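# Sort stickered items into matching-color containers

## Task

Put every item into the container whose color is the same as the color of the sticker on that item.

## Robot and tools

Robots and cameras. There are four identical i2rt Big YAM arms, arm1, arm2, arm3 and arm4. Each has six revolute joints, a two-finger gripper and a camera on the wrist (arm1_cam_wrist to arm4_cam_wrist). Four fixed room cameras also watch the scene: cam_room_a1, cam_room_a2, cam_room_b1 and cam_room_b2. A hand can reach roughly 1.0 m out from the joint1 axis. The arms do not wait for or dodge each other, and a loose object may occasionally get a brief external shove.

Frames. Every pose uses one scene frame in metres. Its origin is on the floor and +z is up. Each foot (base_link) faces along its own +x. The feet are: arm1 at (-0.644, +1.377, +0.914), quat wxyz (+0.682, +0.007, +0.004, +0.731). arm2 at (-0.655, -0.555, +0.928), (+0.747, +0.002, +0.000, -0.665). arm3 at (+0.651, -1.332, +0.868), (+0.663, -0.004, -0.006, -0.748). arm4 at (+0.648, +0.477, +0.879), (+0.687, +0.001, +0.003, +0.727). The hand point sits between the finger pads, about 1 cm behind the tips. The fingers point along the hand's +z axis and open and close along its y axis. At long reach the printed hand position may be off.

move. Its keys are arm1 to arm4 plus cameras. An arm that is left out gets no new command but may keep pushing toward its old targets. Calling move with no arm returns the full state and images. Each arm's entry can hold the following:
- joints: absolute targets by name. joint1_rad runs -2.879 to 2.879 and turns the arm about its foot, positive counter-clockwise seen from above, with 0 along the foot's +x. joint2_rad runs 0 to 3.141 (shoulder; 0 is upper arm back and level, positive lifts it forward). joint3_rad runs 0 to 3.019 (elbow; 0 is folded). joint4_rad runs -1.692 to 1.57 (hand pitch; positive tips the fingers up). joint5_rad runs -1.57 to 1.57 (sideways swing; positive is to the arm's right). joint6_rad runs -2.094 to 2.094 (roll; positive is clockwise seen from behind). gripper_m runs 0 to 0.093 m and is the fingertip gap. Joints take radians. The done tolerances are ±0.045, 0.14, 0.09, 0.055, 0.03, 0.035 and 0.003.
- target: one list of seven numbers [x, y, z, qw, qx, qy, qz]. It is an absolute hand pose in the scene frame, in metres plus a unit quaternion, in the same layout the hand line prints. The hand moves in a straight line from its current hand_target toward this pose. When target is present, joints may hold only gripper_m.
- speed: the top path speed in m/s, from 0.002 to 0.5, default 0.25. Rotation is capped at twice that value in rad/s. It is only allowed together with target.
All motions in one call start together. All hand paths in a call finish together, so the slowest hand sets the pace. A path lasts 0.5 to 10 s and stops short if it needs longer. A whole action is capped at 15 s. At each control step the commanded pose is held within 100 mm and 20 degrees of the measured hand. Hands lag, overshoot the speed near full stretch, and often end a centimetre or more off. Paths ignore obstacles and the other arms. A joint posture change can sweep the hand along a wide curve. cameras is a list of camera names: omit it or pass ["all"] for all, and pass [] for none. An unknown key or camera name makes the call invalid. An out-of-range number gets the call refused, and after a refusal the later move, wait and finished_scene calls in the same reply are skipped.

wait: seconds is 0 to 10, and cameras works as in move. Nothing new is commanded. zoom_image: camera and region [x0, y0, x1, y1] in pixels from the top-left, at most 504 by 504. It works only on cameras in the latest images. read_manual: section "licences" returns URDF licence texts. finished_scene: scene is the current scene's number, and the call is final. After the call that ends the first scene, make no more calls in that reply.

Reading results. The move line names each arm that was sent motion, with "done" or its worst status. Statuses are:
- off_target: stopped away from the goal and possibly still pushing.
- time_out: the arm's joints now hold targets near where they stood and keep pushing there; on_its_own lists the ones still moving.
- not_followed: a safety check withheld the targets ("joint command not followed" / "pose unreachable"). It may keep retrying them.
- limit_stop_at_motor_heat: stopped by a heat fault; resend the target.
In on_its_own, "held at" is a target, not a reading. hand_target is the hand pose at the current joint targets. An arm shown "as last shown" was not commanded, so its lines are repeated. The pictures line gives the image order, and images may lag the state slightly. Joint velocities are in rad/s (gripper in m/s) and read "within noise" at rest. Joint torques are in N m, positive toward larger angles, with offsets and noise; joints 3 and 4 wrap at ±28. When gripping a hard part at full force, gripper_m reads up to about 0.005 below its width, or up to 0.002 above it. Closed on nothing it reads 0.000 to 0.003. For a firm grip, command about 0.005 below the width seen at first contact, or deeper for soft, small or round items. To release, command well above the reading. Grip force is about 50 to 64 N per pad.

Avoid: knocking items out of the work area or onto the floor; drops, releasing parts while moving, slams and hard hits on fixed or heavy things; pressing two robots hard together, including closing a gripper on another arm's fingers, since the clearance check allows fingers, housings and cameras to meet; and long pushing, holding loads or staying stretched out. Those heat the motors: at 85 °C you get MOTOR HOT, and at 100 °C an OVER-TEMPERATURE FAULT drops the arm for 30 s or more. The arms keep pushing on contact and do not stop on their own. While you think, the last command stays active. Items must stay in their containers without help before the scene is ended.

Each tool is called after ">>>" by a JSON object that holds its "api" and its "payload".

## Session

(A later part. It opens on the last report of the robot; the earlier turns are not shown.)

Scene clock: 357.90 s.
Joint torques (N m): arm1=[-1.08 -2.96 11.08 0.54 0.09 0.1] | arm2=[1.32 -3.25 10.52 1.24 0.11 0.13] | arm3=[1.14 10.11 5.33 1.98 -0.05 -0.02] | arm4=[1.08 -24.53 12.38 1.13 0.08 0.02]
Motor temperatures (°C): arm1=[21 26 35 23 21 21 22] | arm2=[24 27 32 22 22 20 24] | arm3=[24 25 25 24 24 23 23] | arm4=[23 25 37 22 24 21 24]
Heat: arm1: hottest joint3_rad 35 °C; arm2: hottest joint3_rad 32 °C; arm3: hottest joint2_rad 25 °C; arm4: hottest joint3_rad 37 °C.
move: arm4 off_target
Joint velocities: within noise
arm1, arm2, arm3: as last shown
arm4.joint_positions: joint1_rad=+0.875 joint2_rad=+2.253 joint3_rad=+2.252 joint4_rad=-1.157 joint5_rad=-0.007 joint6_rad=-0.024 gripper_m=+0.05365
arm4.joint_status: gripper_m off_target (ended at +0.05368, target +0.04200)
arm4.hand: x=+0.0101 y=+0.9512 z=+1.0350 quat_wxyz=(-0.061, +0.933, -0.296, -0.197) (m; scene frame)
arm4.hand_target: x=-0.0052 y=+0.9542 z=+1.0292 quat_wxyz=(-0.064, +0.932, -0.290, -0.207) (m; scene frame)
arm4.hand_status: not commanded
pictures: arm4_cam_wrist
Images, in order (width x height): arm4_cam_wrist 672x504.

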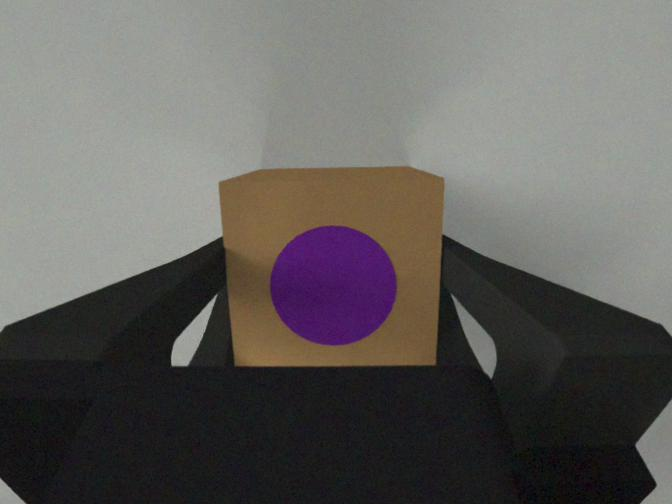

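>>> {"api": "move", "payload": {"arm4": {"target":[0.0,0.955,1.13,0.0642,-0.9324,0.2895,0.2067],"speed":0.2}, "cameras": ["arm4_cam_wrist"]}}

>>> {"api": "move", "payload": {"arm4": {"target":[0.37,0.67,1.23,0.0642,-0.9324,0.2895,0.2067],"speed":0.3}, "cameras": ["arm4_cam_wrist"]}}

>>> {"api": "move", "payload": {"arm4": {"joints":{"joint1_rad":-1.03,"joint5_rad":0,"joint6_rad":0}}, "cameras": ["arm4_cam_wrist"]}}

>>> {"api": "move", "payload": {"arm4": {"target":[1.09,0.77,1.0,0.166,-0.288,0.9418,0.0508],"speed":0.3}, "cameras": ["arm4_cam_wrist","cam_room_a2"]}}

Scene clock: 367.20 s.
Joint torques (N m): arm1=[-1.32 -2.14 11.23 0.61 0.08 0.08] | arm2=[1.38 -3.19 10.52 1.18 0.11 0.13] | arm3=[1.26 9.88 5.35 1.92 -0.05 -0.02] | arm4=[1.32 -26.11 12.77 0.24 0 -0.03]
Motor temperatures (°C): arm1=[21 26 35 23 21 21 22] | arm2=[24 27 32 22 22 20 23] | arm3=[24 25 25 24 24 23 23] | arm4=[23 26 38 22 24 21 25]
Heat: arm1: hottest joint3_rad 35 °C; arm2: hottest joint3_rad 32 °C; arm3: hottest joint2_rad 25 °C; arm4: hottest joint3_rad 38 °C.
move: arm4 off_target
Joint velocities: within noise
arm1, arm2, arm3: as last shown
arm4.joint_positions: joint1_rad=+0.875 joint2_rad=+2.339 joint3_rad=+2.639 joint4_rad=-1.458 joint5_rad=-0.007 joint6_rad=-0.024 gripper_m=+0.05365
arm4.joint_status: not commanded
arm4.hand: x=+0.0079 y=+0.9535 z=+1.1220 quat_wxyz=(-0.061, +0.933, -0.296, -0.196) (m; scene frame)
arm4.hand_target: x=+0.0005 y=+0.9545 z=+1.1298 quat_wxyz=(-0.065, +0.932, -0.289, -0.208) (m; scene frame)
arm4.hand_status: off_target (0.011 m and 1.4 deg from the pose sent, 0.096 m and 1.4 deg at the start)
pictures: arm4_cam_wrist
Images, in order (width x height): arm4_cam_wrist 672x504.

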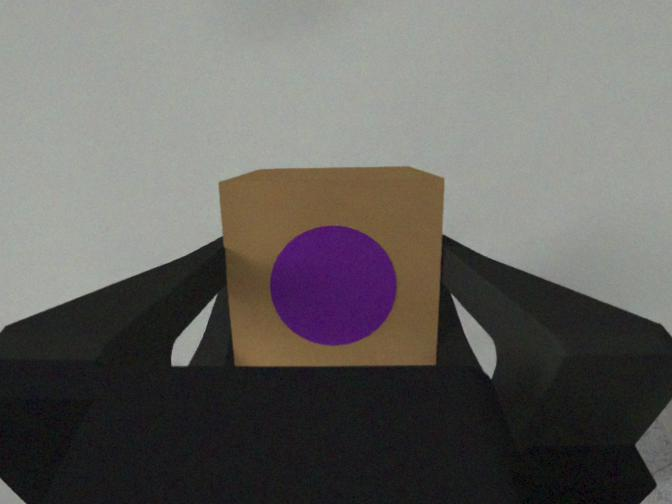

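Scene clock: 369.47 s.
Joint torques (N m): arm1=[-1.2 -2.43 11.17 0.64 0.04 0.1] | arm2=[1.38 -3.31 10.51 1.21 0.12 0.12] | arm3=[1.32 9.99 5.34 2.02 -0.06 -0.01] | arm4=[1.55 -4.42 8.79 0.47 0.22 0.17]
Motor temperatures (°C): arm1=[21 26 35 23 21 21 22] | arm2=[24 27 32 22 22 20 23] | arm3=[24 25 25 24 24 23 23] | arm4=[23 26 38 22 24 21 25]
Heat: arm1: hottest joint3_rad 35 °C; arm2: hottest joint3_rad 32 °C; arm3: hottest joint2_rad 25 °C; arm4: hottest joint3_rad 38 °C.
move: arm4 done
Joint velocities: within noise
arm1.joint_positions: joint1_rad=-0.004 joint2_rad=+0.966 joint3_rad=+1.127 joint4_rad=-1.360 joint5_rad=-0.007 joint6_rad=-0.001 gripper_m=+0.08998
arm1.joint_status: not commanded
arm1.hand: x=-0.6609 y=+1.7052 z=+1.2259 quat_wxyz=(-0.120, +0.716, -0.672, -0.143) (m; scene frame)
arm1.hand_target: x=-0.6618 y=+1.7029 z=+1.2260 quat_wxyz=(-0.117, +0.716, -0.673, -0.141) (m; scene frame)
arm1.hand_status: not commanded
arm2, arm3: as last shown
arm4.joint_positions: joint1_rad=+0.911 joint2_rad=+0.959 joint3_rad=+1.220 joint4_rad=-1.375 joint5_rad=+0.005 joint6_rad=-0.010 gripper_m=+0.05365
arm4.joint_status: not commanded
arm4.hand: x=+0.3719 y=+0.6717 z=+1.2356 quat_wxyz=(-0.068, +0.931, -0.286, -0.217) (m; scene frame)
arm4.hand_target: x=+0.3701 y=+0.6699 z=+1.2299 quat_wxyz=(-0.064, +0.932, -0.289, -0.207) (m; scene frame)
arm4.hand_status: done (0.006 m and 1.4 deg from the pose sent, 0.472 m and 1.4 deg at the start)
pictures: arm4_cam_wrist
Images, in order (width x height): arm4_cam_wrist 672x504.

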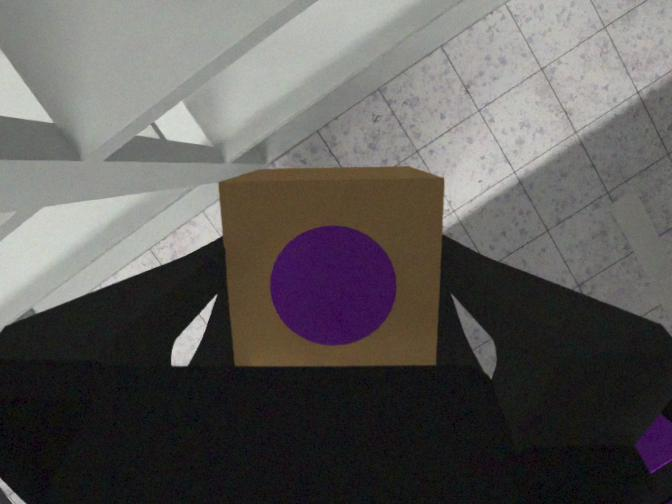

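Scene clock: 371.43 s.
Joint torques (N m): arm1=[-1.26 -3.14 11.17 0.61 0.08 0.1] | arm2=[1.32 -3.31 10.52 1.21 0.12 0.13] | arm3=[1.26 9.99 5.3 1.96 -0.05 0] | arm4=[0.62 -5.71 8.73 0.35 0.09 0.16]
Motor temperatures (°C): arm1=[21 26 35 23 21 21 22] | arm2=[24 27 32 22 22 20 23] | arm3=[24 25 25 24 24 23 23] | arm4=[23 26 38 22 24 21 25]
Heat: arm1: hottest joint3_rad 35 °C; arm2: hottest joint3_rad 32 °C; arm3: hottest joint2_rad 25 °C; arm4: hottest joint3_rad 38 °C.
move: arm4 done
Joint velocities: within noise
arm1, arm2, arm3: as last shown
arm4.joint_positions: joint1_rad=-1.029 joint2_rad=+0.970 joint3_rad=+1.220 joint4_rad=-1.375 joint5_rad=+0.001 joint6_rad=-0.010 gripper_m=+0.05369
arm4.joint_status: all done
arm4.hand: x=+0.9313 y=+0.6700 z=+1.2294 quat_wxyz=(-0.209, +0.292, -0.931, -0.063) (m; scene frame)
arm4.hand_target: x=+0.9299 y=+0.6686 z=+1.2272 quat_wxyz=(-0.203, +0.288, -0.934, -0.062) (m; scene frame)
arm4.hand_status: not commanded
pictures: arm4_cam_wrist
Images, in order (width x height): arm4_cam_wrist 672x504.

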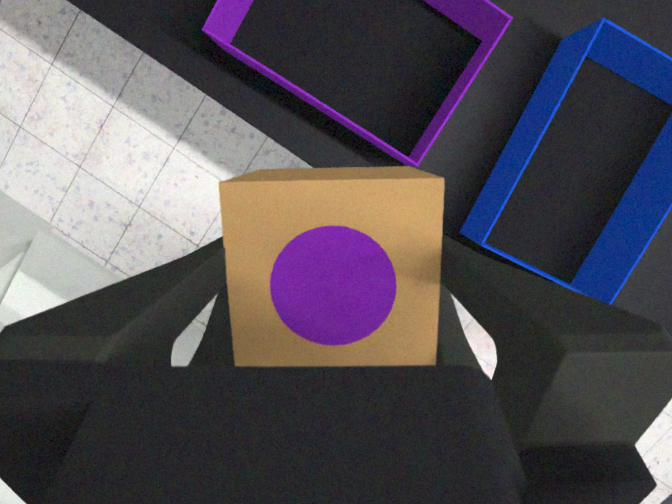

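Scene clock: 373.20 s.
Joint torques (N m): arm1=[-1.03 -2.61 11.06 0.69 0.09 0.11] | arm2=[1.38 -3.25 10.5 1.21 0.12 0.13] | arm3=[1.32 10.05 5.35 1.94 -0.04 -0.01] | arm4=[0.26 -16.15 11.45 1.13 -0.03 0.08]
Motor temperatures (°C): arm1=[21 26 35 23 21 21 22] | arm2=[24 27 32 22 22 20 23] | arm3=[24 25 25 24 24 23 23] | arm4=[23 26 38 22 24 21 25]
Heat: arm1: hottest joint3_rad 35 °C; arm2: hottest joint3_rad 32 °C; arm3: hottest joint2_rad 25 °C; arm4: hottest joint3_rad 38 °C.
move: arm4 off_target
Joint velocities: within noise
arm1, arm3: as last shown
arm2.joint_positions: joint1_rad=+2.117 joint2_rad=+0.814 joint3_rad=+0.997 joint4_rad=-1.264 joint5_rad=-0.001 joint6_rad=-0.006 gripper_m=+0.09192
arm2.joint_status: not commanded
arm2.hand: x=-0.4164 y=-0.3697 z=+1.2324 quat_wxyz=(-0.231, +0.318, -0.916, -0.080) (m; scene frame)
arm2.hand_target: x=-0.4201 y=-0.3702 z=+1.2203 quat_wxyz=(-0.213, +0.320, -0.920, -0.074) (m; scene frame)
arm2.hand_status: not commanded
arm4.joint_positions: joint1_rad=-1.034 joint2_rad=+1.583 joint3_rad=+1.115 joint4_rad=-0.822 joint5_rad=+0.000 joint6_rad=-0.010 gripper_m=+0.05369
arm4.joint_status: not commanded
arm4.hand: x=+1.0664 y=+0.7591 z=+0.9737 quat_wxyz=(-0.131, +0.294, -0.946, -0.039) (m; scene frame)
arm4.hand_target: x=+1.0886 y=+0.7690 z=+1.0007 quat_wxyz=(-0.166, +0.288, -0.942, -0.051) (m; scene frame)
arm4.hand_status: off_target (0.037 m and 4.3 deg from the pose sent, 0.296 m and 5.3 deg at the start)
pictures: arm4_cam_wrist, cam_room_a2
Images, in order (width x height): arm4_cam_wrist 672x504, cam_room_a2 672x504.

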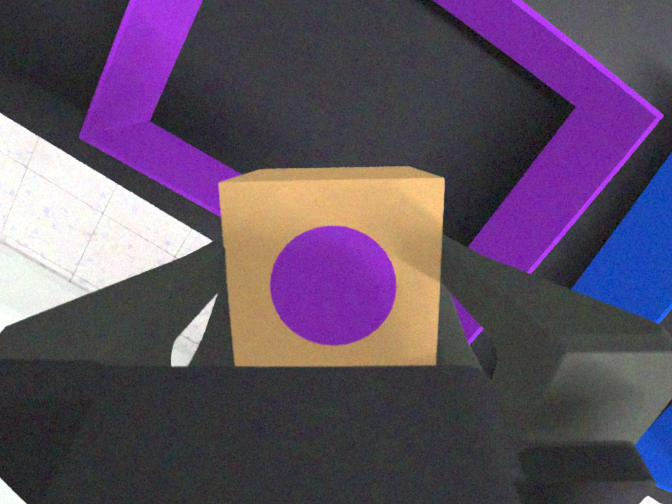

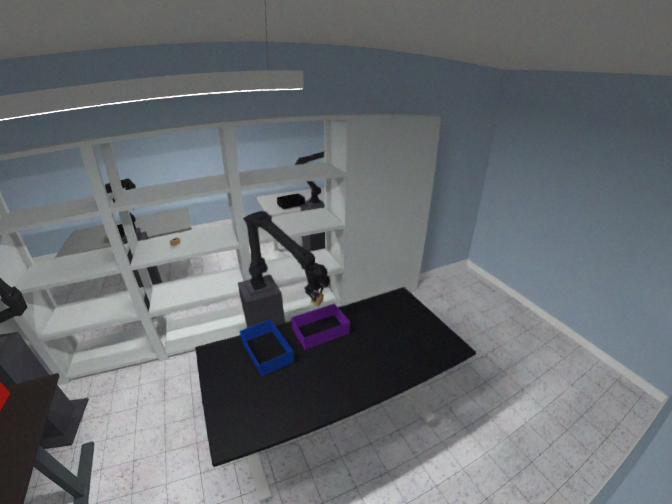

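>>> {"api": "move", "payload": {"arm4": {"target":[1.118,0.749,0.82,0.166,-0.288,0.9418,0.0508],"speed":0.2}, "cameras": ["arm4_cam_wrist"]}}

>>> {"api": "zoom_image", "payload": {"camera": "arm4_cam_wrist", "region": [0, 0, 504, 504]}}

Scene clock: 381.47 s.
Joint torques (N m): arm1=[-1.55 -2.84 11.1 0.65 0.06 0.03] | arm2=[1.32 -3.19 10.51 1.22 0.11 0.13] | arm3=[1.14 9.99 5.34 1.91 -0.06 -0.01] | arm4=[0.32 -16.73 6.08 1.06 -0.1 -0.11]
Motor temperatures (°C): arm1=[21 26 35 23 21 21 22] | arm2=[24 27 31 22 22 20 23] | arm3=[24 25 25 24 24 23 23] | arm4=[23 26 37 22 24 21 26]
Heat: arm1: hottest joint3_rad 35 °C; arm2: hottest joint3_rad 31 °C; arm3: hottest joint2_rad 25 °C; arm4: hottest joint3_rad 37 °C.
move: arm4 done
Joint velocities: within noise
arm1, arm2, arm3: as last shown
arm4.joint_positions: joint1_rad=-1.104 joint2_rad=+1.889 joint3_rad=+1.038 joint4_rad=-0.371 joint5_rad=-0.023 joint6_rad=-0.058 gripper_m=+0.05369
arm4.joint_status: not commanded
arm4.hand: x=+1.1148 y=+0.7506 z=+0.8246 quat_wxyz=(-0.163, +0.284, -0.943, -0.050) (m; scene frame)
arm4.hand_target: x=+1.1178 y=+0.7489 z=+0.8201 quat_wxyz=(-0.166, +0.288, -0.942, -0.051) (m; scene frame)
arm4.hand_status: done (0.006 m and 0.6 deg from the pose sent, 0.162 m and 4.3 deg at the start)
pictures: arm4_cam_wrist
Images, in order (width x height): arm4_cam_wrist 672x504.

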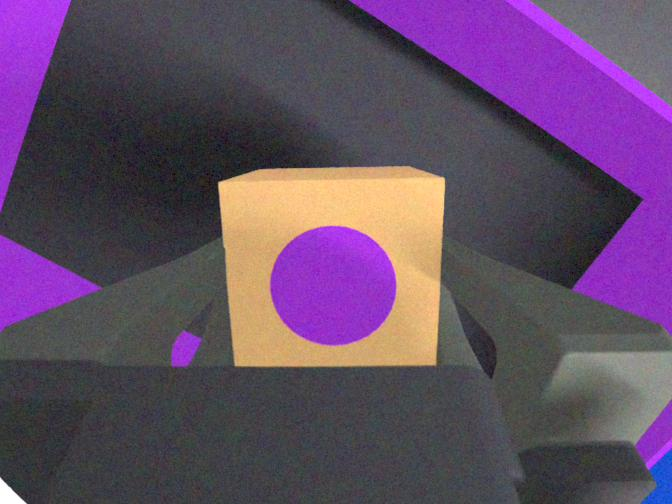

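Scaled by 1.000.

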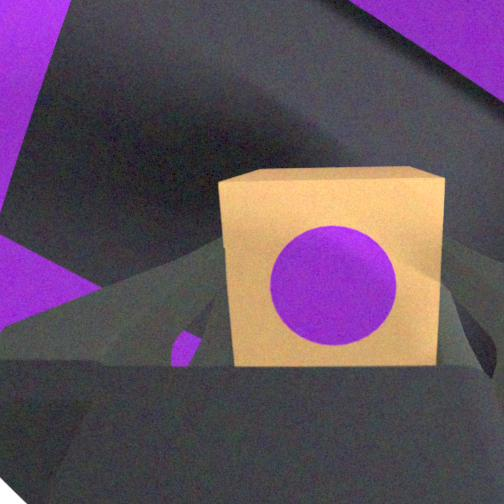

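>>> {"api": "move", "payload": {"arm4": {"target":[1.115,0.752,0.755,0.166,-0.288,0.9418,0.0508],"speed":0.1}, "cameras": ["arm4_cam_wrist"]}}

>>> {"api": "move", "payload": {"arm4": {"target":[1.115,0.752,0.735,0.166,-0.288,0.9418,0.0508],"speed":0.06}, "cameras": ["arm4_cam_wrist"]}}

Scene clock: 387.27 s.
Joint torques (N m): arm1=[-1.03 -2.9 11.14 0.64 0.08 0.1] | arm2=[1.26 -3.31 10.55 1.21 0.11 0.12] | arm3=[1.26 10.11 5.35 1.98 -0.05 -0.01] | arm4=[0.97 -17.08 5.01 1.16 0.05 -0.02]
Motor temperatures (°C): arm1=[21 26 35 23 21 21 22] | arm2=[24 26 31 22 22 20 23] | arm3=[24 25 25 24 24 23 23] | arm4=[23 25 36 22 24 21 26]
Heat: arm1: hottest joint3_rad 35 °C; arm2: hottest joint3_rad 31 °C; arm3: hottest joint2_rad 25 °C; arm4: hottest joint3_rad 36 °C.
move: arm4 done
Joint velocities: within noise
arm1, arm2, arm3: as last shown
arm4.joint_positions: joint1_rad=-1.104 joint2_rad=+2.027 joint3_rad=+1.028 joint4_rad=-0.217 joint5_rad=-0.023 joint6_rad=-0.058 gripper_m=+0.05369
arm4.joint_status: not commanded
arm4.hand: x=+1.1158 y=+0.7511 z=+0.7630 quat_wxyz=(-0.167, +0.284, -0.943, -0.051) (m; scene frame)
arm4.hand_target: x=+1.1150 y=+0.7520 z=+0.7552 quat_wxyz=(-0.166, +0.288, -0.942, -0.051) (m; scene frame)
arm4.hand_status: done (0.008 m and 0.5 deg from the pose sent, 0.070 m and 0.6 deg at the start)
pictures: arm4_cam_wrist
Images, in order (width x height): arm4_cam_wrist 672x504.

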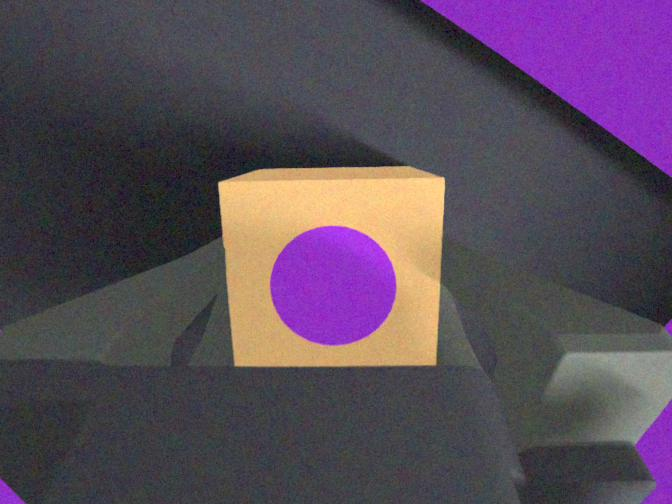

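Scene clock: 388.23 s.
Joint torques (N m): arm1=[-1.61 -2.9 11.12 0.66 0.06 0.11] | arm2=[1.38 -3.31 10.52 1.21 0.11 0.13] | arm3=[1.2 10.11 5.34 2 -0.05 -0.01] | arm4=[1.14 -14.15 5.24 0.95 0.04 0.01]
Motor temperatures (°C): arm1=[21 26 35 23 21 21 22] | arm2=[24 26 31 22 22 20 23] | arm3=[24 25 25 24 24 23 23] | arm4=[23 25 36 22 24 21 26]
Heat: arm1: hottest joint3_rad 35 °C; arm2: hottest joint3_rad 31 °C; arm3: hottest joint2_rad 25 °C; arm4: hottest joint3_rad 36 °C.
move: arm4 off_target
Joint velocities: within noise
arm1, arm2: as last shown
arm3.joint_positions: joint1_rad=+0.075 joint2_rad=+0.276 joint3_rad=+1.523 joint4_rad=-1.599 joint5_rad=-0.185 joint6_rad=-0.597 gripper_m=+0.09396
arm3.joint_status: not commanded
arm3.hand: x=+0.6806 y=-1.3526 z=+1.4445 quat_wxyz=(-0.326, -0.350, -0.735, +0.481) (m; scene frame)
arm3.hand_target: x=+0.6807 y=-1.3504 z=+1.4501 quat_wxyz=(-0.328, -0.347, -0.731, +0.487) (m; scene frame)
arm3.hand_status: not commanded
arm4.joint_positions: joint1_rad=-1.104 joint2_rad=+2.039 joint3_rad=+1.028 joint4_rad=-0.167 joint5_rad=-0.023 joint6_rad=-0.058 gripper_m=+0.05369
arm4.joint_status: not commanded
arm4.hand: x=+1.1232 y=+0.7554 z=+0.7612 quat_wxyz=(-0.185, +0.283, -0.939, -0.055) (m; scene frame)
arm4.hand_target: x=+1.1141 y=+0.7514 z=+0.7363 quat_wxyz=(-0.166, +0.288, -0.942, -0.051) (m; scene frame)
arm4.hand_status: off_target (0.028 m and 2.3 deg from the pose sent, 0.028 m and 0.5 deg at the start)
pictures: arm4_cam_wrist
Images, in order (width x height): arm4_cam_wrist 672x504.

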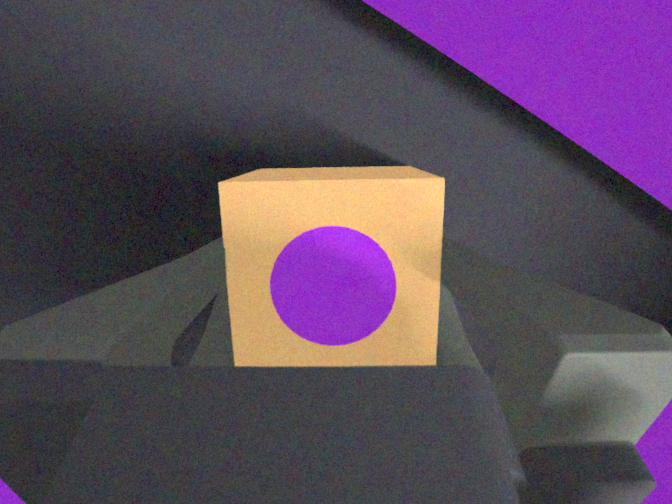

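>>> {"api": "move", "payload": {"arm4": {"target":[1.116,0.752,0.760,0.166,-0.288,0.9418,0.0508],"joints":{"gripper_m":0.085},"speed":0.05}, "cameras": ["arm4_cam_wrist"]}}

>>> {"api": "move", "payload": {"arm4": {"target":[1.11,0.752,1.0,0.166,-0.288,0.9418,0.0508],"speed":0.25}, "cameras": ["arm4_cam_wrist"]}}

>>> {"api": "move", "payload": {"arm4": {"joints":{"joint1_rad":0,"joint2_rad":0.8,"joint3_rad":1.15,"joint4_rad":-1.4,"joint5_rad":0,"joint6_rad":0,"gripper_m":0.093}}, "arm2": {"joints":{"joint1_rad":0}}, "cameras": ["arm4_cam_wrist"]}}

>>> {"api": "move", "payload": {"arm4": {"joints":{"joint1_rad":2.16}}, "cameras": ["arm4_cam_wrist","cam_room_a2"]}}

Scene clock: 396.30 s.
Joint torques (N m): arm1=[-1.14 -2.84 11.17 0.54 0.07 0.1] | arm2=[1.32 -3.31 10.54 1.25 0.11 0.13] | arm3=[1.26 9.99 5.34 1.98 -0.05 -0.01] | arm4=[0.79 -19.49 5.01 0.16 0.05 -0.02]
Motor temperatures (°C): arm1=[21 25 35 23 21 21 22] | arm2=[24 26 31 22 22 20 23] | arm3=[24 25 25 24 24 23 23] | arm4=[23 25 35 22 24 21 26]
Heat: arm1: hottest joint3_rad 35 °C; arm2: hottest joint3_rad 31 °C; arm3: hottest joint2_rad 25 °C; arm4: hottest joint3_rad 35 °C.
move: arm4 done
Joint velocities: arm1=[within noise] | arm2=[-0.005 -0.015 0.002 -0.017 -0.154 0.007 -0.001] | arm3=[within noise] | arm4=[within noise]
arm1, arm2, arm3: as last shown
arm4.joint_positions: joint1_rad=-1.104 joint2_rad=+2.044 joint3_rad=+1.028 joint4_rad=-0.202 joint5_rad=-0.023 joint6_rad=-0.058 gripper_m=+0.08491
arm4.joint_status: all done
arm4.hand: x=+1.1149 y=+0.7506 z=+0.7551 quat_wxyz=(-0.165, +0.284, -0.943, -0.051) (m; scene frame)
arm4.hand_target: x=+1.1161 y=+0.7520 z=+0.7600 quat_wxyz=(-0.166, +0.288, -0.942, -0.051) (m; scene frame)
arm4.hand_status: done (0.005 m and 0.5 deg from the pose sent, 0.008 m and 2.3 deg at the start)
pictures: arm4_cam_wrist
Images, in order (width x height): arm4_cam_wrist 672x504.

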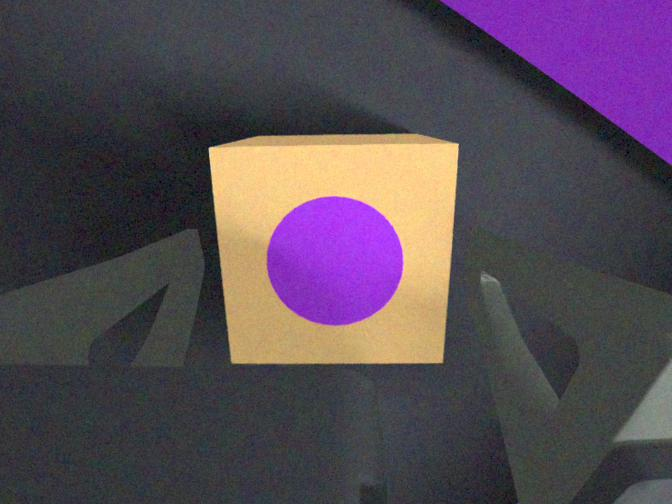

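Scene clock: 397.97 s.
Joint torques (N m): arm1=[-1.03 -2.55 11.12 0.54 0.11 0.11] | arm2=[1.26 -3.19 10.52 1.21 0.11 0.13] | arm3=[1.2 9.82 5.35 1.96 -0.05 -0.01] | arm4=[1.49 -14.92 10.55 0.13 0.13 0.03]
Motor temperatures (°C): arm1=[21 25 35 23 21 21 22] | arm2=[24 26 31 22 22 20 23] | arm3=[24 25 25 24 24 23 23] | arm4=[23 25 35 22 24 21 26]
Heat: arm1: hottest joint3_rad 35 °C; arm2: hottest joint3_rad 31 °C; arm3: hottest joint2_rad 25 °C; arm4: hottest joint3_rad 35 °C.
move: arm4 off_target
Joint velocities: within noise
arm1, arm2, arm3: as last shown
arm4.joint_positions: joint1_rad=-1.104 joint2_rad=+1.590 joint3_rad=+1.157 joint4_rad=-0.799 joint5_rad=-0.023 joint6_rad=-0.058 gripper_m=+0.08491
arm4.joint_status: not commanded
arm4.hand: x=+1.1024 y=+0.7436 z=+0.9899 quat_wxyz=(-0.159, +0.284, -0.944, -0.049) (m; scene frame)
arm4.hand_target: x=+1.1096 y=+0.7518 z=+0.9999 quat_wxyz=(-0.166, +0.288, -0.942, -0.051) (m; scene frame)
arm4.hand_status: off_target (0.015 m and 1.0 deg from the pose sent, 0.245 m and 0.5 deg at the start)
pictures: arm4_cam_wrist
Images, in order (width x height): arm4_cam_wrist 672x504.

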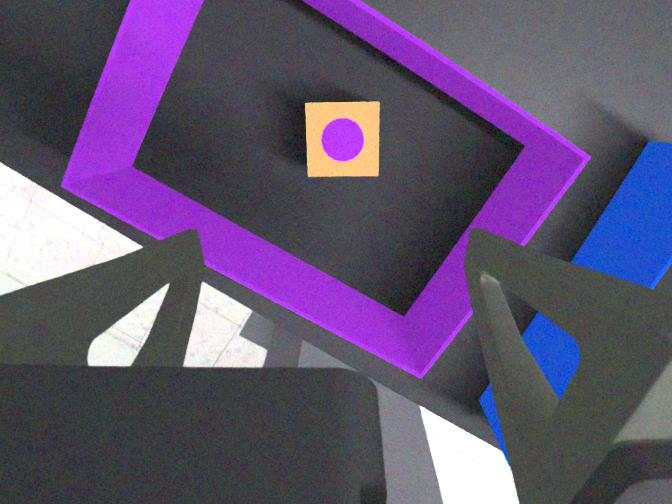

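Scene clock: 400.00 s.
Joint torques (N m): arm1=[-1.08 -2.61 11.1 0.79 0.08 0.1] | arm2=[0.5 -3.72 10.54 1.21 -0.07 0.13] | arm3=[1.2 10.17 5.38 2.03 -0.04 -0.01] | arm4=[0.85 -1.85 9.14 0.49 0.15 0.18]
Motor temperatures (°C): arm1=[21 25 35 23 21 21 22] | arm2=[24 26 31 22 22 20 23] | arm3=[24 25 25 24 24 23 23] | arm4=[23 25 36 22 24 21 26]
Heat: arm1: hottest joint3_rad 35 °C; arm2: hottest joint3_rad 31 °C; arm3: hottest joint2_rad 25 °C; arm4: hottest joint3_rad 36 °C.
move: arm2 done; arm4 done
Joint velocities: within noise
arm1.joint_positions: joint1_rad=-0.004 joint2_rad=+0.966 joint3_rad=+1.127 joint4_rad=-1.360 joint5_rad=-0.007 joint6_rad=-0.001 gripper_m=+0.08998
arm1.joint_status: not commanded
arm1.hand: x=-0.6609 y=+1.7052 z=+1.2259 quat_wxyz=(-0.120, +0.716, -0.672, -0.143) (m; scene frame)
arm1.hand_target: x=-0.6618 y=+1.7029 z=+1.2260 quat_wxyz=(-0.117, +0.716, -0.673, -0.141) (m; scene frame)
arm1.hand_status: not commanded
arm2.joint_positions: joint1_rad=+0.003 joint2_rad=+0.818 joint3_rad=+0.997 joint4_rad=-1.264 joint5_rad=+0.003 joint6_rad=-0.006 gripper_m=+0.09195
arm2.joint_status: all done
arm2.hand: x=-0.6201 y=-0.8583 z=+1.2293 quat_wxyz=(-0.178, -0.642, -0.728, +0.159) (m; scene frame)
arm2.hand_target: x=-0.6213 y=-0.8544 z=+1.2183 quat_wxyz=(-0.166, -0.648, -0.728, +0.147) (m; scene frame)
arm2.hand_status: not commanded
arm3: as last shown
arm4.joint_positions: joint1_rad=-0.003 joint2_rad=+0.792 joint3_rad=+1.146 joint4_rad=-1.390 joint5_rad=-0.002 joint6_rad=-0.014 gripper_m=+0.09290
arm4.joint_status: all done
arm4.hand: x=+0.6342 y=+0.7671 z=+1.2447 quat_wxyz=(-0.179, +0.705, -0.659, -0.192) (m; scene frame)
arm4.hand_target: x=+0.6337 y=+0.7670 z=+1.2436 quat_wxyz=(-0.174, +0.702, -0.664, -0.188) (m; scene frame)
arm4.hand_status: not commanded
pictures: arm4_cam_wrist
Images, in order (width x height): arm4_cam_wrist 672x504.

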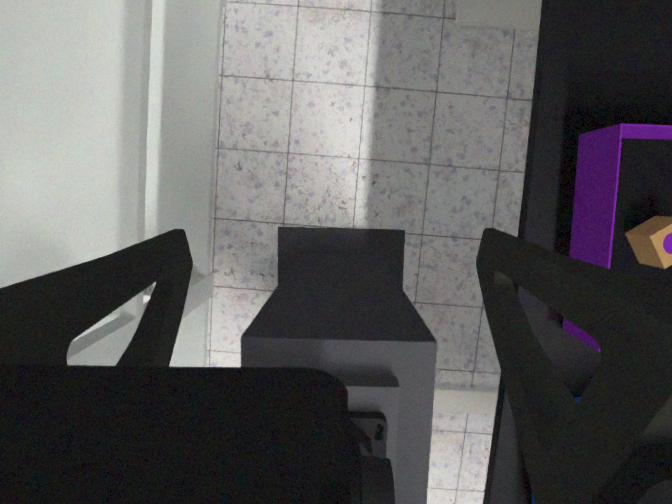

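Scene clock: 402.03 s.
Joint torques (N m): arm1=[-1.44 -2.49 11.11 0.68 0.06 0.09] | arm2=[0.56 -3.78 10.52 1.17 -0.07 0.13] | arm3=[1.26 10.11 5.35 1.98 -0.04 -0.01] | arm4=[0.79 -2.2 9.02 0.53 0.14 0.14]
Motor temperatures (°C): arm1=[21 25 35 23 21 21 22] | arm2=[24 26 31 22 22 20 23] | arm3=[24 25 25 24 24 23 23] | arm4=[23 25 36 22 24 21 25]
Heat: arm1: hottest joint3_rad 35 °C; arm2: hottest joint3_rad 31 °C; arm3: hottest joint2_rad 25 °C; arm4: hottest joint3_rad 36 °C.
move: arm4 done
Joint velocities: within noise
arm1, arm2, arm3: as last shown
arm4.joint_positions: joint1_rad=+2.157 joint2_rad=+0.795 joint3_rad=+1.146 joint4_rad=-1.390 joint5_rad=-0.002 joint6_rad=-0.011 gripper_m=+0.09293
arm4.joint_status: all done
arm4.hand: x=+0.4178 y=+0.3053 z=+1.2467 quat_wxyz=(+0.083, +0.913, +0.310, -0.252) (m; scene frame)
arm4.hand_target: x=+0.4186 y=+0.3051 z=+1.2463 quat_wxyz=(+0.083, +0.916, +0.306, -0.247) (m; scene frame)
arm4.hand_status: not commanded
pictures: arm4_cam_wrist, cam_room_a2
Images, in order (width x height): arm4_cam_wrist 672x504, cam_room_a2 672x504.

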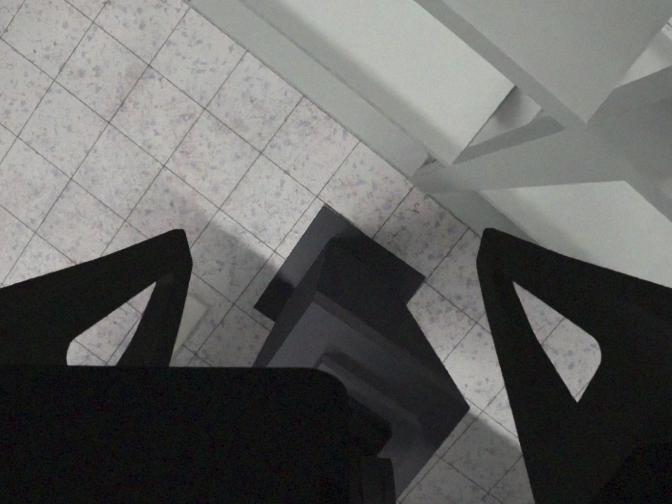

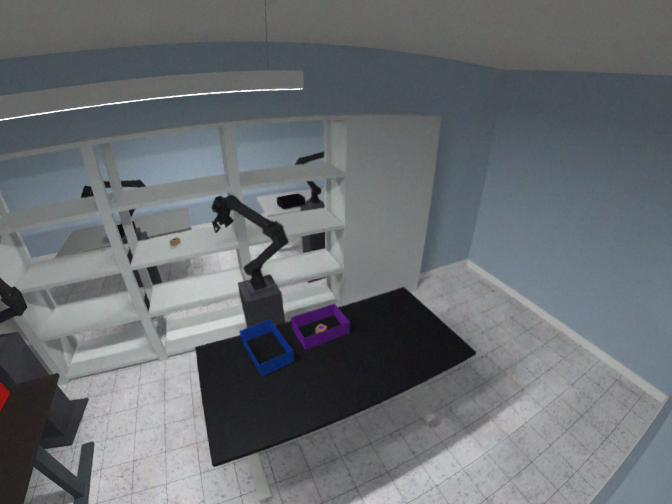

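>>> {"api": "move", "payload": {"arm4": {"target":[-0.005,-0.05,1.14,-0.0851,-0.9122,-0.3177,0.2444],"speed":0.3}, "cameras": ["arm4_cam_wrist","cam_room_a1"]}}

Scene clock: 412.37 s.
Joint torques (N m): arm1=[-0.85 -2.14 11.06 0.62 0.08 0.08] | arm2=[0.44 -3.72 10.51 1.18 -0.06 0.13] | arm3=[1.2 10.11 5.35 1.92 -0.04 0] | arm4=[1.26 -26.46 11.89 0.39 0.17 0.11]
Motor temperatures (°C): arm1=[21 25 35 23 21 21 22] | arm2=[24 26 31 22 22 20 23] | arm3=[24 25 25 24 24 23 23] | arm4=[23 24 37 22 24 21 25]
Heat: arm1: hottest joint3_rad 35 °C; arm2: hottest joint3_rad 31 °C; arm3: hottest joint2_rad 25 °C; arm4: hottest joint3_rad 37 °C.
move: arm4 done
Joint velocities: within noise
arm1, arm2, arm3: as last shown
arm4.joint_positions: joint1_rad=+2.187 joint2_rad=+2.460 joint3_rad=+2.883 joint4_rad=-1.449 joint5_rad=+0.004 joint6_rad=+0.000 gripper_m=+0.09293
arm4.joint_status: not commanded
arm4.hand: x=-0.0054 y=-0.0412 z=+1.1445 quat_wxyz=(+0.088, +0.909, +0.317, -0.257) (m; scene frame)
arm4.hand_target: x=-0.0040 y=-0.0493 z=+1.1397 quat_wxyz=(+0.090, +0.908, +0.316, -0.258) (m; scene frame)
arm4.hand_status: done (0.010 m and 1.5 deg from the pose sent, 0.562 m and 1.3 deg at the start; a joint's target at an end of its range on 17 of 87 steps)
pictures: arm4_cam_wrist, cam_room_a1
Images, in order (width x height): arm4_cam_wrist 672x504, cam_room_a1 672x504.

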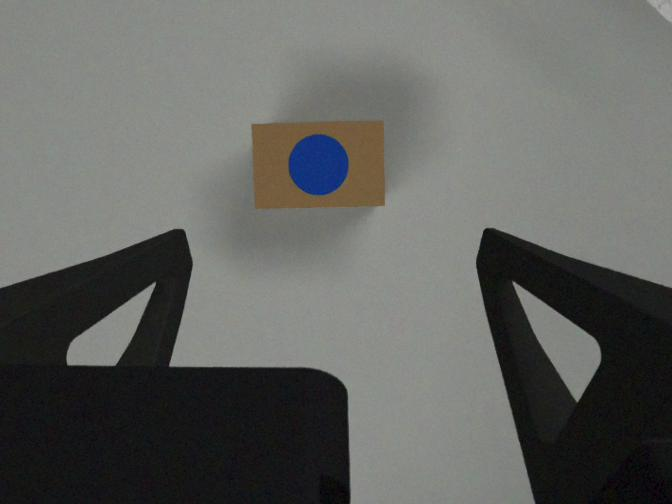

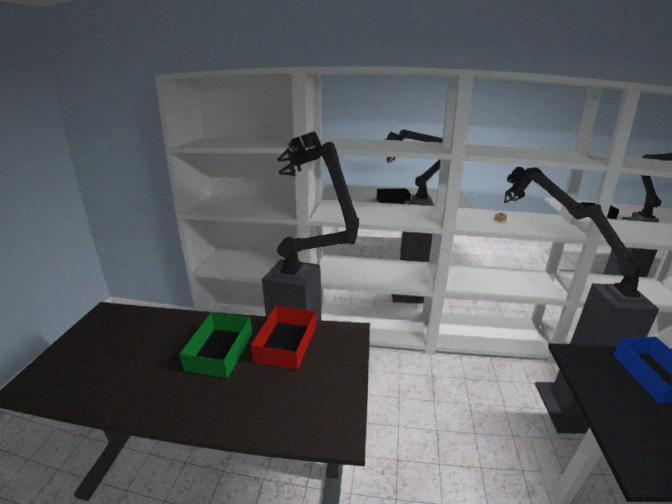

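>>> {"api": "move", "payload": {"arm4": {"target":[-0.017,-0.068,1.03,-0.0851,-0.9122,-0.3177,0.2444],"speed":0.15}, "cameras": ["arm4_cam_wrist"]}}

Scene clock: 423.30 s.
Joint torques (N m): arm1=[-1.38 -2.67 10.93 0.57 0.06 0.1] | arm2=[0.44 -3.72 10.52 1.17 -0.07 0.13] | arm3=[1.2 9.99 5.33 1.96 -0.06 -0.01] | arm4=[1.55 -29.16 8.96 1.37 0.21 0.16]
Motor temperatures (°C): arm1=[21 25 35 23 21 21 22] | arm2=[24 26 31 22 22 20 23] | arm3=[24 25 25 24 24 23 23] | arm4=[23 25 36 22 24 21 25]
Heat: arm1: hottest joint3_rad 35 °C; arm2: hottest joint3_rad 31 °C; arm3: hottest joint2_rad 25 °C; arm4: hottest joint3_rad 36 °C.
move: arm4 done
Joint velocities: within noise
arm1, arm2, arm3: as last shown
arm4.joint_positions: joint1_rad=+2.195 joint2_rad=+2.453 joint3_rad=+2.582 joint4_rad=-1.188 joint5_rad=+0.006 joint6_rad=+0.002 gripper_m=+0.09293
arm4.joint_status: not commanded
arm4.hand: x=-0.0187 y=-0.0610 z=+1.0358 quat_wxyz=(+0.083, +0.912, +0.321, -0.242) (m; scene frame)
arm4.hand_target: x=-0.0168 y=-0.0679 z=+1.0299 quat_wxyz=(+0.085, +0.912, +0.318, -0.244) (m; scene frame)
arm4.hand_status: done (0.009 m and 0.5 deg from the pose sent, 0.118 m and 1.5 deg at the start)
pictures: arm4_cam_wrist
Images, in order (width x height): arm4_cam_wrist 672x504.

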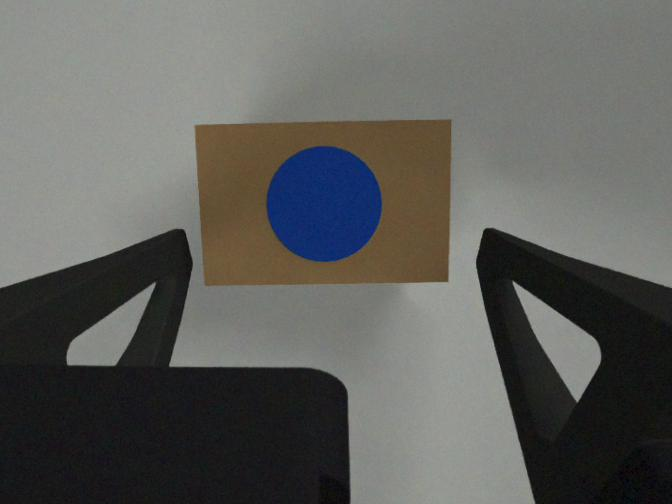

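>>> {"api": "move", "payload": {"arm4": {"target":[-0.015,-0.070,1.003,-0.0851,-0.9122,-0.3177,0.2444],"speed":0.1}, "cameras": ["arm4_cam_wrist"]}}

>>> {"api": "move", "payload": {"arm4": {"joints":{"gripper_m":0.058}}, "cameras": ["arm4_cam_wrist"]}}

>>> {"api": "move", "payload": {"arm4": {"target":[-0.010,-0.065,1.12,-0.0851,-0.9122,-0.3177,0.2444],"speed":0.2}, "cameras": ["arm4_cam_wrist","cam_room_a1"]}}

Scene clock: 433.90 s.
Joint torques (N m): arm1=[-1.14 -3.02 11.02 0.59 0.06 0.09] | arm2=[0.56 -3.66 10.52 1.18 -0.07 0.12] | arm3=[1.38 9.93 5.35 1.98 -0.05 -0.01] | arm4=[0.91 -29.74 8.08 1.36 0 0.15]
Motor temperatures (°C): arm1=[21 25 35 23 21 21 22] | arm2=[24 26 31 22 22 20 23] | arm3=[24 25 25 24 24 23 23] | arm4=[23 27 37 22 24 21 25]
Heat: arm1: hottest joint3_rad 35 °C; arm2: hottest joint3_rad 31 °C; arm3: hottest joint2_rad 25 °C; arm4: hottest joint3_rad 37 °C.
move: arm4 done
Joint velocities: within noise
arm1, arm2, arm3: as last shown
arm4.joint_positions: joint1_rad=+2.204 joint2_rad=+2.443 joint3_rad=+2.496 joint4_rad=-1.104 joint5_rad=+0.014 joint6_rad=+0.005 gripper_m=+0.09293
arm4.joint_status: not commanded
arm4.hand: x=-0.0168 y=-0.0674 z=+1.0115 quat_wxyz=(+0.082, +0.910, +0.323, -0.247) (m; scene frame)
arm4.hand_target: x=-0.0148 y=-0.0700 z=+1.0029 quat_wxyz=(+0.085, +0.912, +0.318, -0.244) (m; scene frame)
arm4.hand_status: done (0.009 m and 0.7 deg from the pose sent, 0.034 m and 0.5 deg at the start)
pictures: arm4_cam_wrist
Images, in order (width x height): arm4_cam_wrist 672x504.

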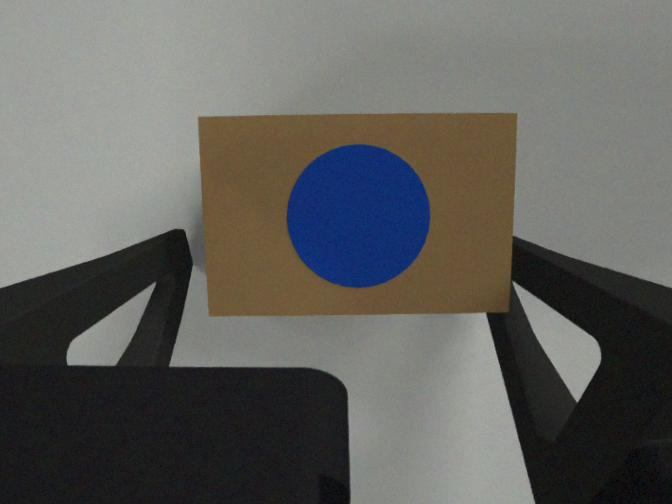

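Scene clock: 434.43 s.
Joint torques (N m): arm1=[-1.32 -2.96 10.97 0.75 0.09 0.08] | arm2=[0.5 -3.66 10.52 1.17 -0.07 0.13] | arm3=[1.08 10.11 5.37 1.98 -0.04 -0.01] | arm4=[1.44 -29.1 8.2 1.2 -0.06 0.2]
Motor temperatures (°C): arm1=[21 25 35 23 21 21 22] | arm2=[24 26 31 22 22 20 23] | arm3=[24 25 25 24 24 23 23] | arm4=[23 27 37 22 24 21 25]
Heat: arm1: hottest joint3_rad 35 °C; arm2: hottest joint3_rad 31 °C; arm3: hottest joint2_rad 25 °C; arm4: hottest joint3_rad 37 °C.
move: arm4 off_target
Joint velocities: within noise
arm1, arm2: as last shown
arm3.joint_positions: joint1_rad=+0.075 joint2_rad=+0.276 joint3_rad=+1.523 joint4_rad=-1.599 joint5_rad=-0.185 joint6_rad=-0.597 gripper_m=+0.09396
arm3.joint_status: not commanded
arm3.hand: x=+0.6806 y=-1.3526 z=+1.4445 quat_wxyz=(-0.326, -0.350, -0.735, +0.481) (m; scene frame)
arm3.hand_target: x=+0.6807 y=-1.3504 z=+1.4501 quat_wxyz=(-0.328, -0.347, -0.731, +0.487) (m; scene frame)
arm3.hand_status: not commanded
arm4.joint_positions: joint1_rad=+2.202 joint2_rad=+2.443 joint3_rad=+2.496 joint4_rad=-1.101 joint5_rad=+0.014 joint6_rad=+0.005 gripper_m=+0.06915
arm4.joint_status: gripper_m off_target (ended at +0.06918, target +0.05800)
arm4.hand: x=-0.0184 y=-0.0664 z=+1.0117 quat_wxyz=(+0.082, +0.910, +0.321, -0.248) (m; scene frame)
arm4.hand_target: x=-0.0148 y=-0.0700 z=+1.0029 quat_wxyz=(+0.085, +0.912, +0.318, -0.244) (m; scene frame)
arm4.hand_status: not commanded
pictures: arm4_cam_wrist
Images, in order (width x height): arm4_cam_wrist 672x504.

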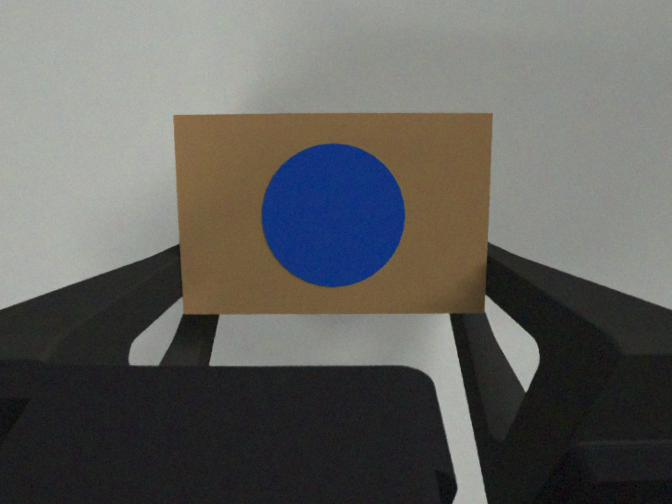

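Scene clock: 436.07 s.
Joint torques (N m): arm1=[-1.44 -2.26 11.12 0.58 0.1 0.1] | arm2=[0.5 -3.6 10.52 1.21 -0.07 0.13] | arm3=[1.2 10.05 5.35 1.95 -0.05 -0.01] | arm4=[0.79 -27.34 10.58 0.75 -0.05 0.16]
Motor temperatures (°C): arm1=[21 25 35 23 21 21 22] | arm2=[24 26 31 22 22 20 23] | arm3=[24 25 25 24 24 23 23] | arm4=[23 27 37 22 24 21 25]
Heat: arm1: hottest joint3_rad 35 °C; arm2: hottest joint3_rad 31 °C; arm3: hottest joint2_rad 25 °C; arm4: hottest joint3_rad 37 °C.
move: arm4 off_target
Joint velocities: within noise
arm1, arm2, arm3: as last shown
arm4.joint_positions: joint1_rad=+2.202 joint2_rad=+2.499 joint3_rad=+2.902 joint4_rad=-1.410 joint5_rad=+0.014 joint6_rad=+0.005 gripper_m=+0.06915
arm4.joint_status: not commanded
arm4.hand: x=-0.0091 y=-0.0589 z=+1.1277 quat_wxyz=(+0.089, +0.905, +0.319, -0.267) (m; scene frame)
arm4.hand_target: x=-0.0090 y=-0.0643 z=+1.1197 quat_wxyz=(+0.092, +0.906, +0.316, -0.264) (m; scene frame)
arm4.hand_status: off_target (0.010 m and 2.7 deg from the pose sent, 0.109 m and 0.7 deg at the start; a joint's target at an end of its range on 27 of 49 steps)
pictures: arm4_cam_wrist, cam_room_a1
Images, in order (width x height): arm4_cam_wrist 672x504, cam_room_a1 672x504.

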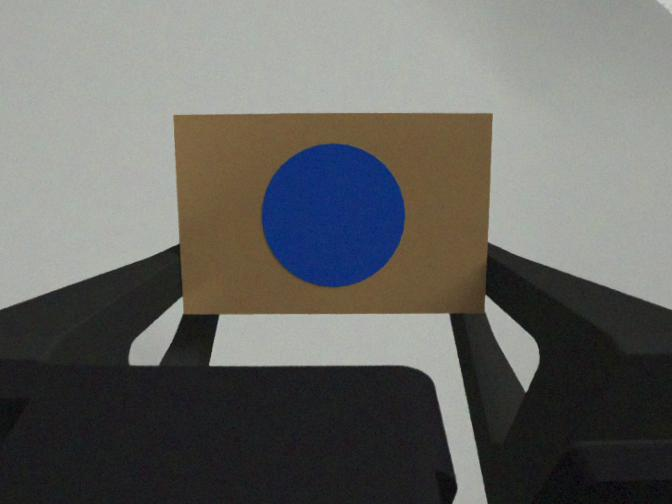

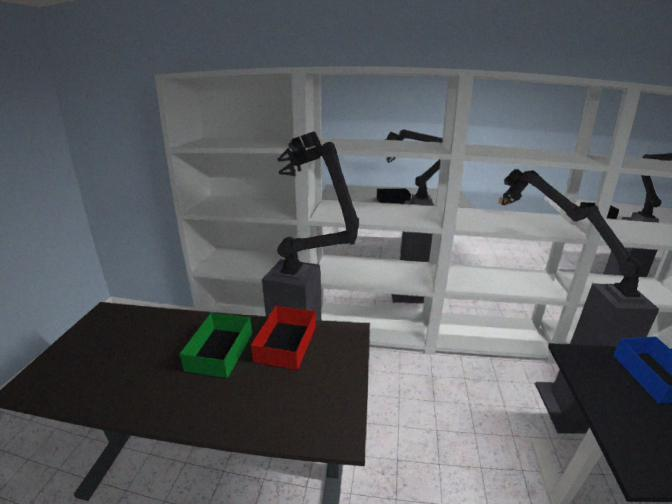

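>>> {"api": "move", "payload": {"arm4": {"target":[0.41,0.29,1.23,-0.0851,-0.9122,-0.3177,0.2444],"speed":0.3}, "cameras": []}}

>>> {"api": "move", "payload": {"arm4": {"joints":{"joint1_rad":-1.79,"joint5_rad":0,"joint6_rad":0}}, "cameras": ["arm4_cam_wrist"]}}

>>> {"api": "move", "payload": {"arm4": {"target":[1.12,0.39,0.98,0.2579,0.08,0.9626,-0.0214],"speed":0.3}, "cameras": ["arm4_cam_wrist"]}}

Scene clock: 445.90 s.
Joint torques (N m): arm1=[-1.55 -1.96 10.99 0.85 0.11 0.1] | arm2=[0.5 -3.72 10.55 1.2 -0.07 0.13] | arm3=[1.32 10.11 5.35 1.99 -0.05 -0.01] | arm4=[0.15 -2.43 8.75 0.57 -0.03 -0.03]
Motor temperatures (°C): arm1=[21 25 35 23 21 21 22] | arm2=[24 25 31 22 22 20 23] | arm3=[24 25 25 24 24 23 23] | arm4=[23 27 37 22 24 21 26]
Heat: arm1: hottest joint3_rad 35 °C; arm2: hottest joint3_rad 31 °C; arm3: hottest joint2_rad 25 °C; arm4: hottest joint3_rad 37 °C.
move: arm4 done
Joint velocities: within noise
arm1, arm2, arm3: as last shown
arm4.joint_positions: joint1_rad=+2.191 joint2_rad=+0.819 joint3_rad=+1.121 joint4_rad=-1.333 joint5_rad=+0.002 joint6_rad=+0.005 gripper_m=+0.06915
arm4.joint_status: not commanded
arm4.hand: x=+0.4114 y=+0.2882 z=+1.2353 quat_wxyz=(+0.089, +0.909, +0.317, -0.254) (m; scene frame)
arm4.hand_target: x=+0.4101 y=+0.2900 z=+1.2301 quat_wxyz=(+0.085, +0.912, +0.318, -0.244) (m; scene frame)
arm4.hand_status: done (0.006 m and 1.3 deg from the pose sent, 0.555 m and 2.7 deg at the start)
pictures: none
No camera images: "cameras" was empty.

Scene clock: 448.53 s.
Joint torques (N m): arm1=[-0.97 -3.02 11.08 0.54 0.09 0.11] | arm2=[0.56 -3.72 10.54 1.21 -0.07 0.13] | arm3=[1.2 10.11 5.38 1.92 -0.06 0] | arm4=[0.85 -4.01 8.73 0.38 -0.02 -0.02]
Motor temperatures (°C): arm1=[21 25 35 23 21 21 22] | arm2=[24 25 31 22 22 20 23] | arm3=[24 25 25 24 24 23 23] | arm4=[23 27 37 22 24 21 26]
Heat: arm1: hottest joint3_rad 35 °C; arm2: hottest joint3_rad 31 °C; arm3: hottest joint2_rad 25 °C; arm4: hottest joint3_rad 37 °C.
move: arm4 done
Joint velocities: within noise
arm1.joint_positions: joint1_rad=-0.004 joint2_rad=+0.966 joint3_rad=+1.127 joint4_rad=-1.360 joint5_rad=-0.007 joint6_rad=-0.001 gripper_m=+0.08998
arm1.joint_status: not commanded
arm1.hand: x=-0.6609 y=+1.7052 z=+1.2259 quat_wxyz=(-0.120, +0.716, -0.672, -0.143) (m; scene frame)
arm1.hand_target: x=-0.6618 y=+1.7029 z=+1.2260 quat_wxyz=(-0.117, +0.716, -0.673, -0.141) (m; scene frame)
arm1.hand_status: not commanded
arm2.joint_positions: joint1_rad=+0.003 joint2_rad=+0.818 joint3_rad=+0.997 joint4_rad=-1.264 joint5_rad=+0.003 joint6_rad=-0.006 gripper_m=+0.09195
arm2.joint_status: not commanded
arm2.hand: x=-0.6201 y=-0.8583 z=+1.2293 quat_wxyz=(-0.178, -0.642, -0.728, +0.159) (m; scene frame)
arm2.hand_target: x=-0.6213 y=-0.8544 z=+1.2183 quat_wxyz=(-0.166, -0.648, -0.728, +0.147) (m; scene frame)
arm2.hand_status: not commanded
arm3: as last shown
arm4.joint_positions: joint1_rad=-1.788 joint2_rad=+0.833 joint3_rad=+1.121 joint4_rad=-1.333 joint5_rad=+0.003 joint6_rad=+0.005 gripper_m=+0.06921
arm4.joint_status: all done
arm4.hand: x=+0.9534 y=+0.4283 z=+1.2281 quat_wxyz=(-0.257, -0.080, -0.963, +0.023) (m; scene frame)
arm4.hand_target: x=+0.9502 y=+0.4286 z=+1.2271 quat_wxyz=(-0.253, -0.078, -0.964, +0.023) (m; scene frame)
arm4.hand_status: not commanded
pictures: arm4_cam_wrist
Images, in order (width x height): arm4_cam_wrist 672x504.

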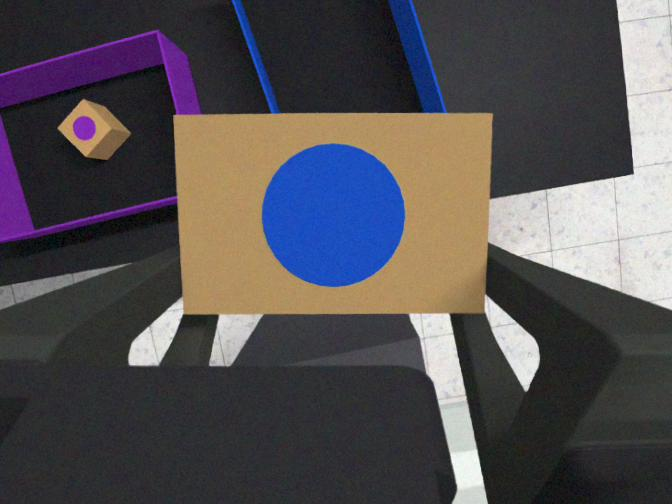

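Scene clock: 450.20 s.
Joint torques (N m): arm1=[-0.85 -2.32 11.04 0.59 0.08 0.05] | arm2=[0.5 -3.66 10.52 1.17 -0.06 0.13] | arm3=[1.32 10.05 5.34 2 -0.05 -0.01] | arm4=[0.32 -12.22 8.47 1.51 -0.04 -0.11]
Motor temperatures (°C): arm1=[21 25 35 23 21 21 22] | arm2=[24 25 31 22 22 20 23] | arm3=[24 25 25 24 24 23 23] | arm4=[23 27 37 22 24 21 26]
Heat: arm1: hottest joint3_rad 35 °C; arm2: hottest joint3_rad 31 °C; arm3: hottest joint2_rad 25 °C; arm4: hottest joint3_rad 37 °C.
move: arm4 off_target
Joint velocities: within noise
arm1, arm2, arm3: as last shown
arm4.joint_positions: joint1_rad=-1.806 joint2_rad=+1.414 joint3_rad=+0.856 joint4_rad=-0.516 joint5_rad=-0.011 joint6_rad=-0.003 gripper_m=+0.06921
arm4.joint_status: not commanded
arm4.hand: x=+1.1129 y=+0.3950 z=+0.9718 quat_wxyz=(-0.243, -0.083, -0.966, +0.019) (m; scene frame)
arm4.hand_target: x=+1.1198 y=+0.3900 z=+0.9802 quat_wxyz=(-0.258, -0.080, -0.963, +0.022) (m; scene frame)
arm4.hand_status: off_target (0.012 m and 1.8 deg from the pose sent, 0.301 m and 0.3 deg at the start)
pictures: arm4_cam_wrist
Images, in order (width x height): arm4_cam_wrist 672x504.

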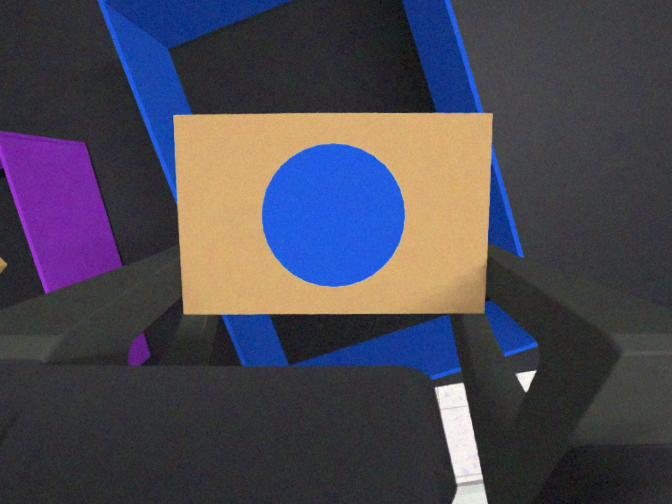

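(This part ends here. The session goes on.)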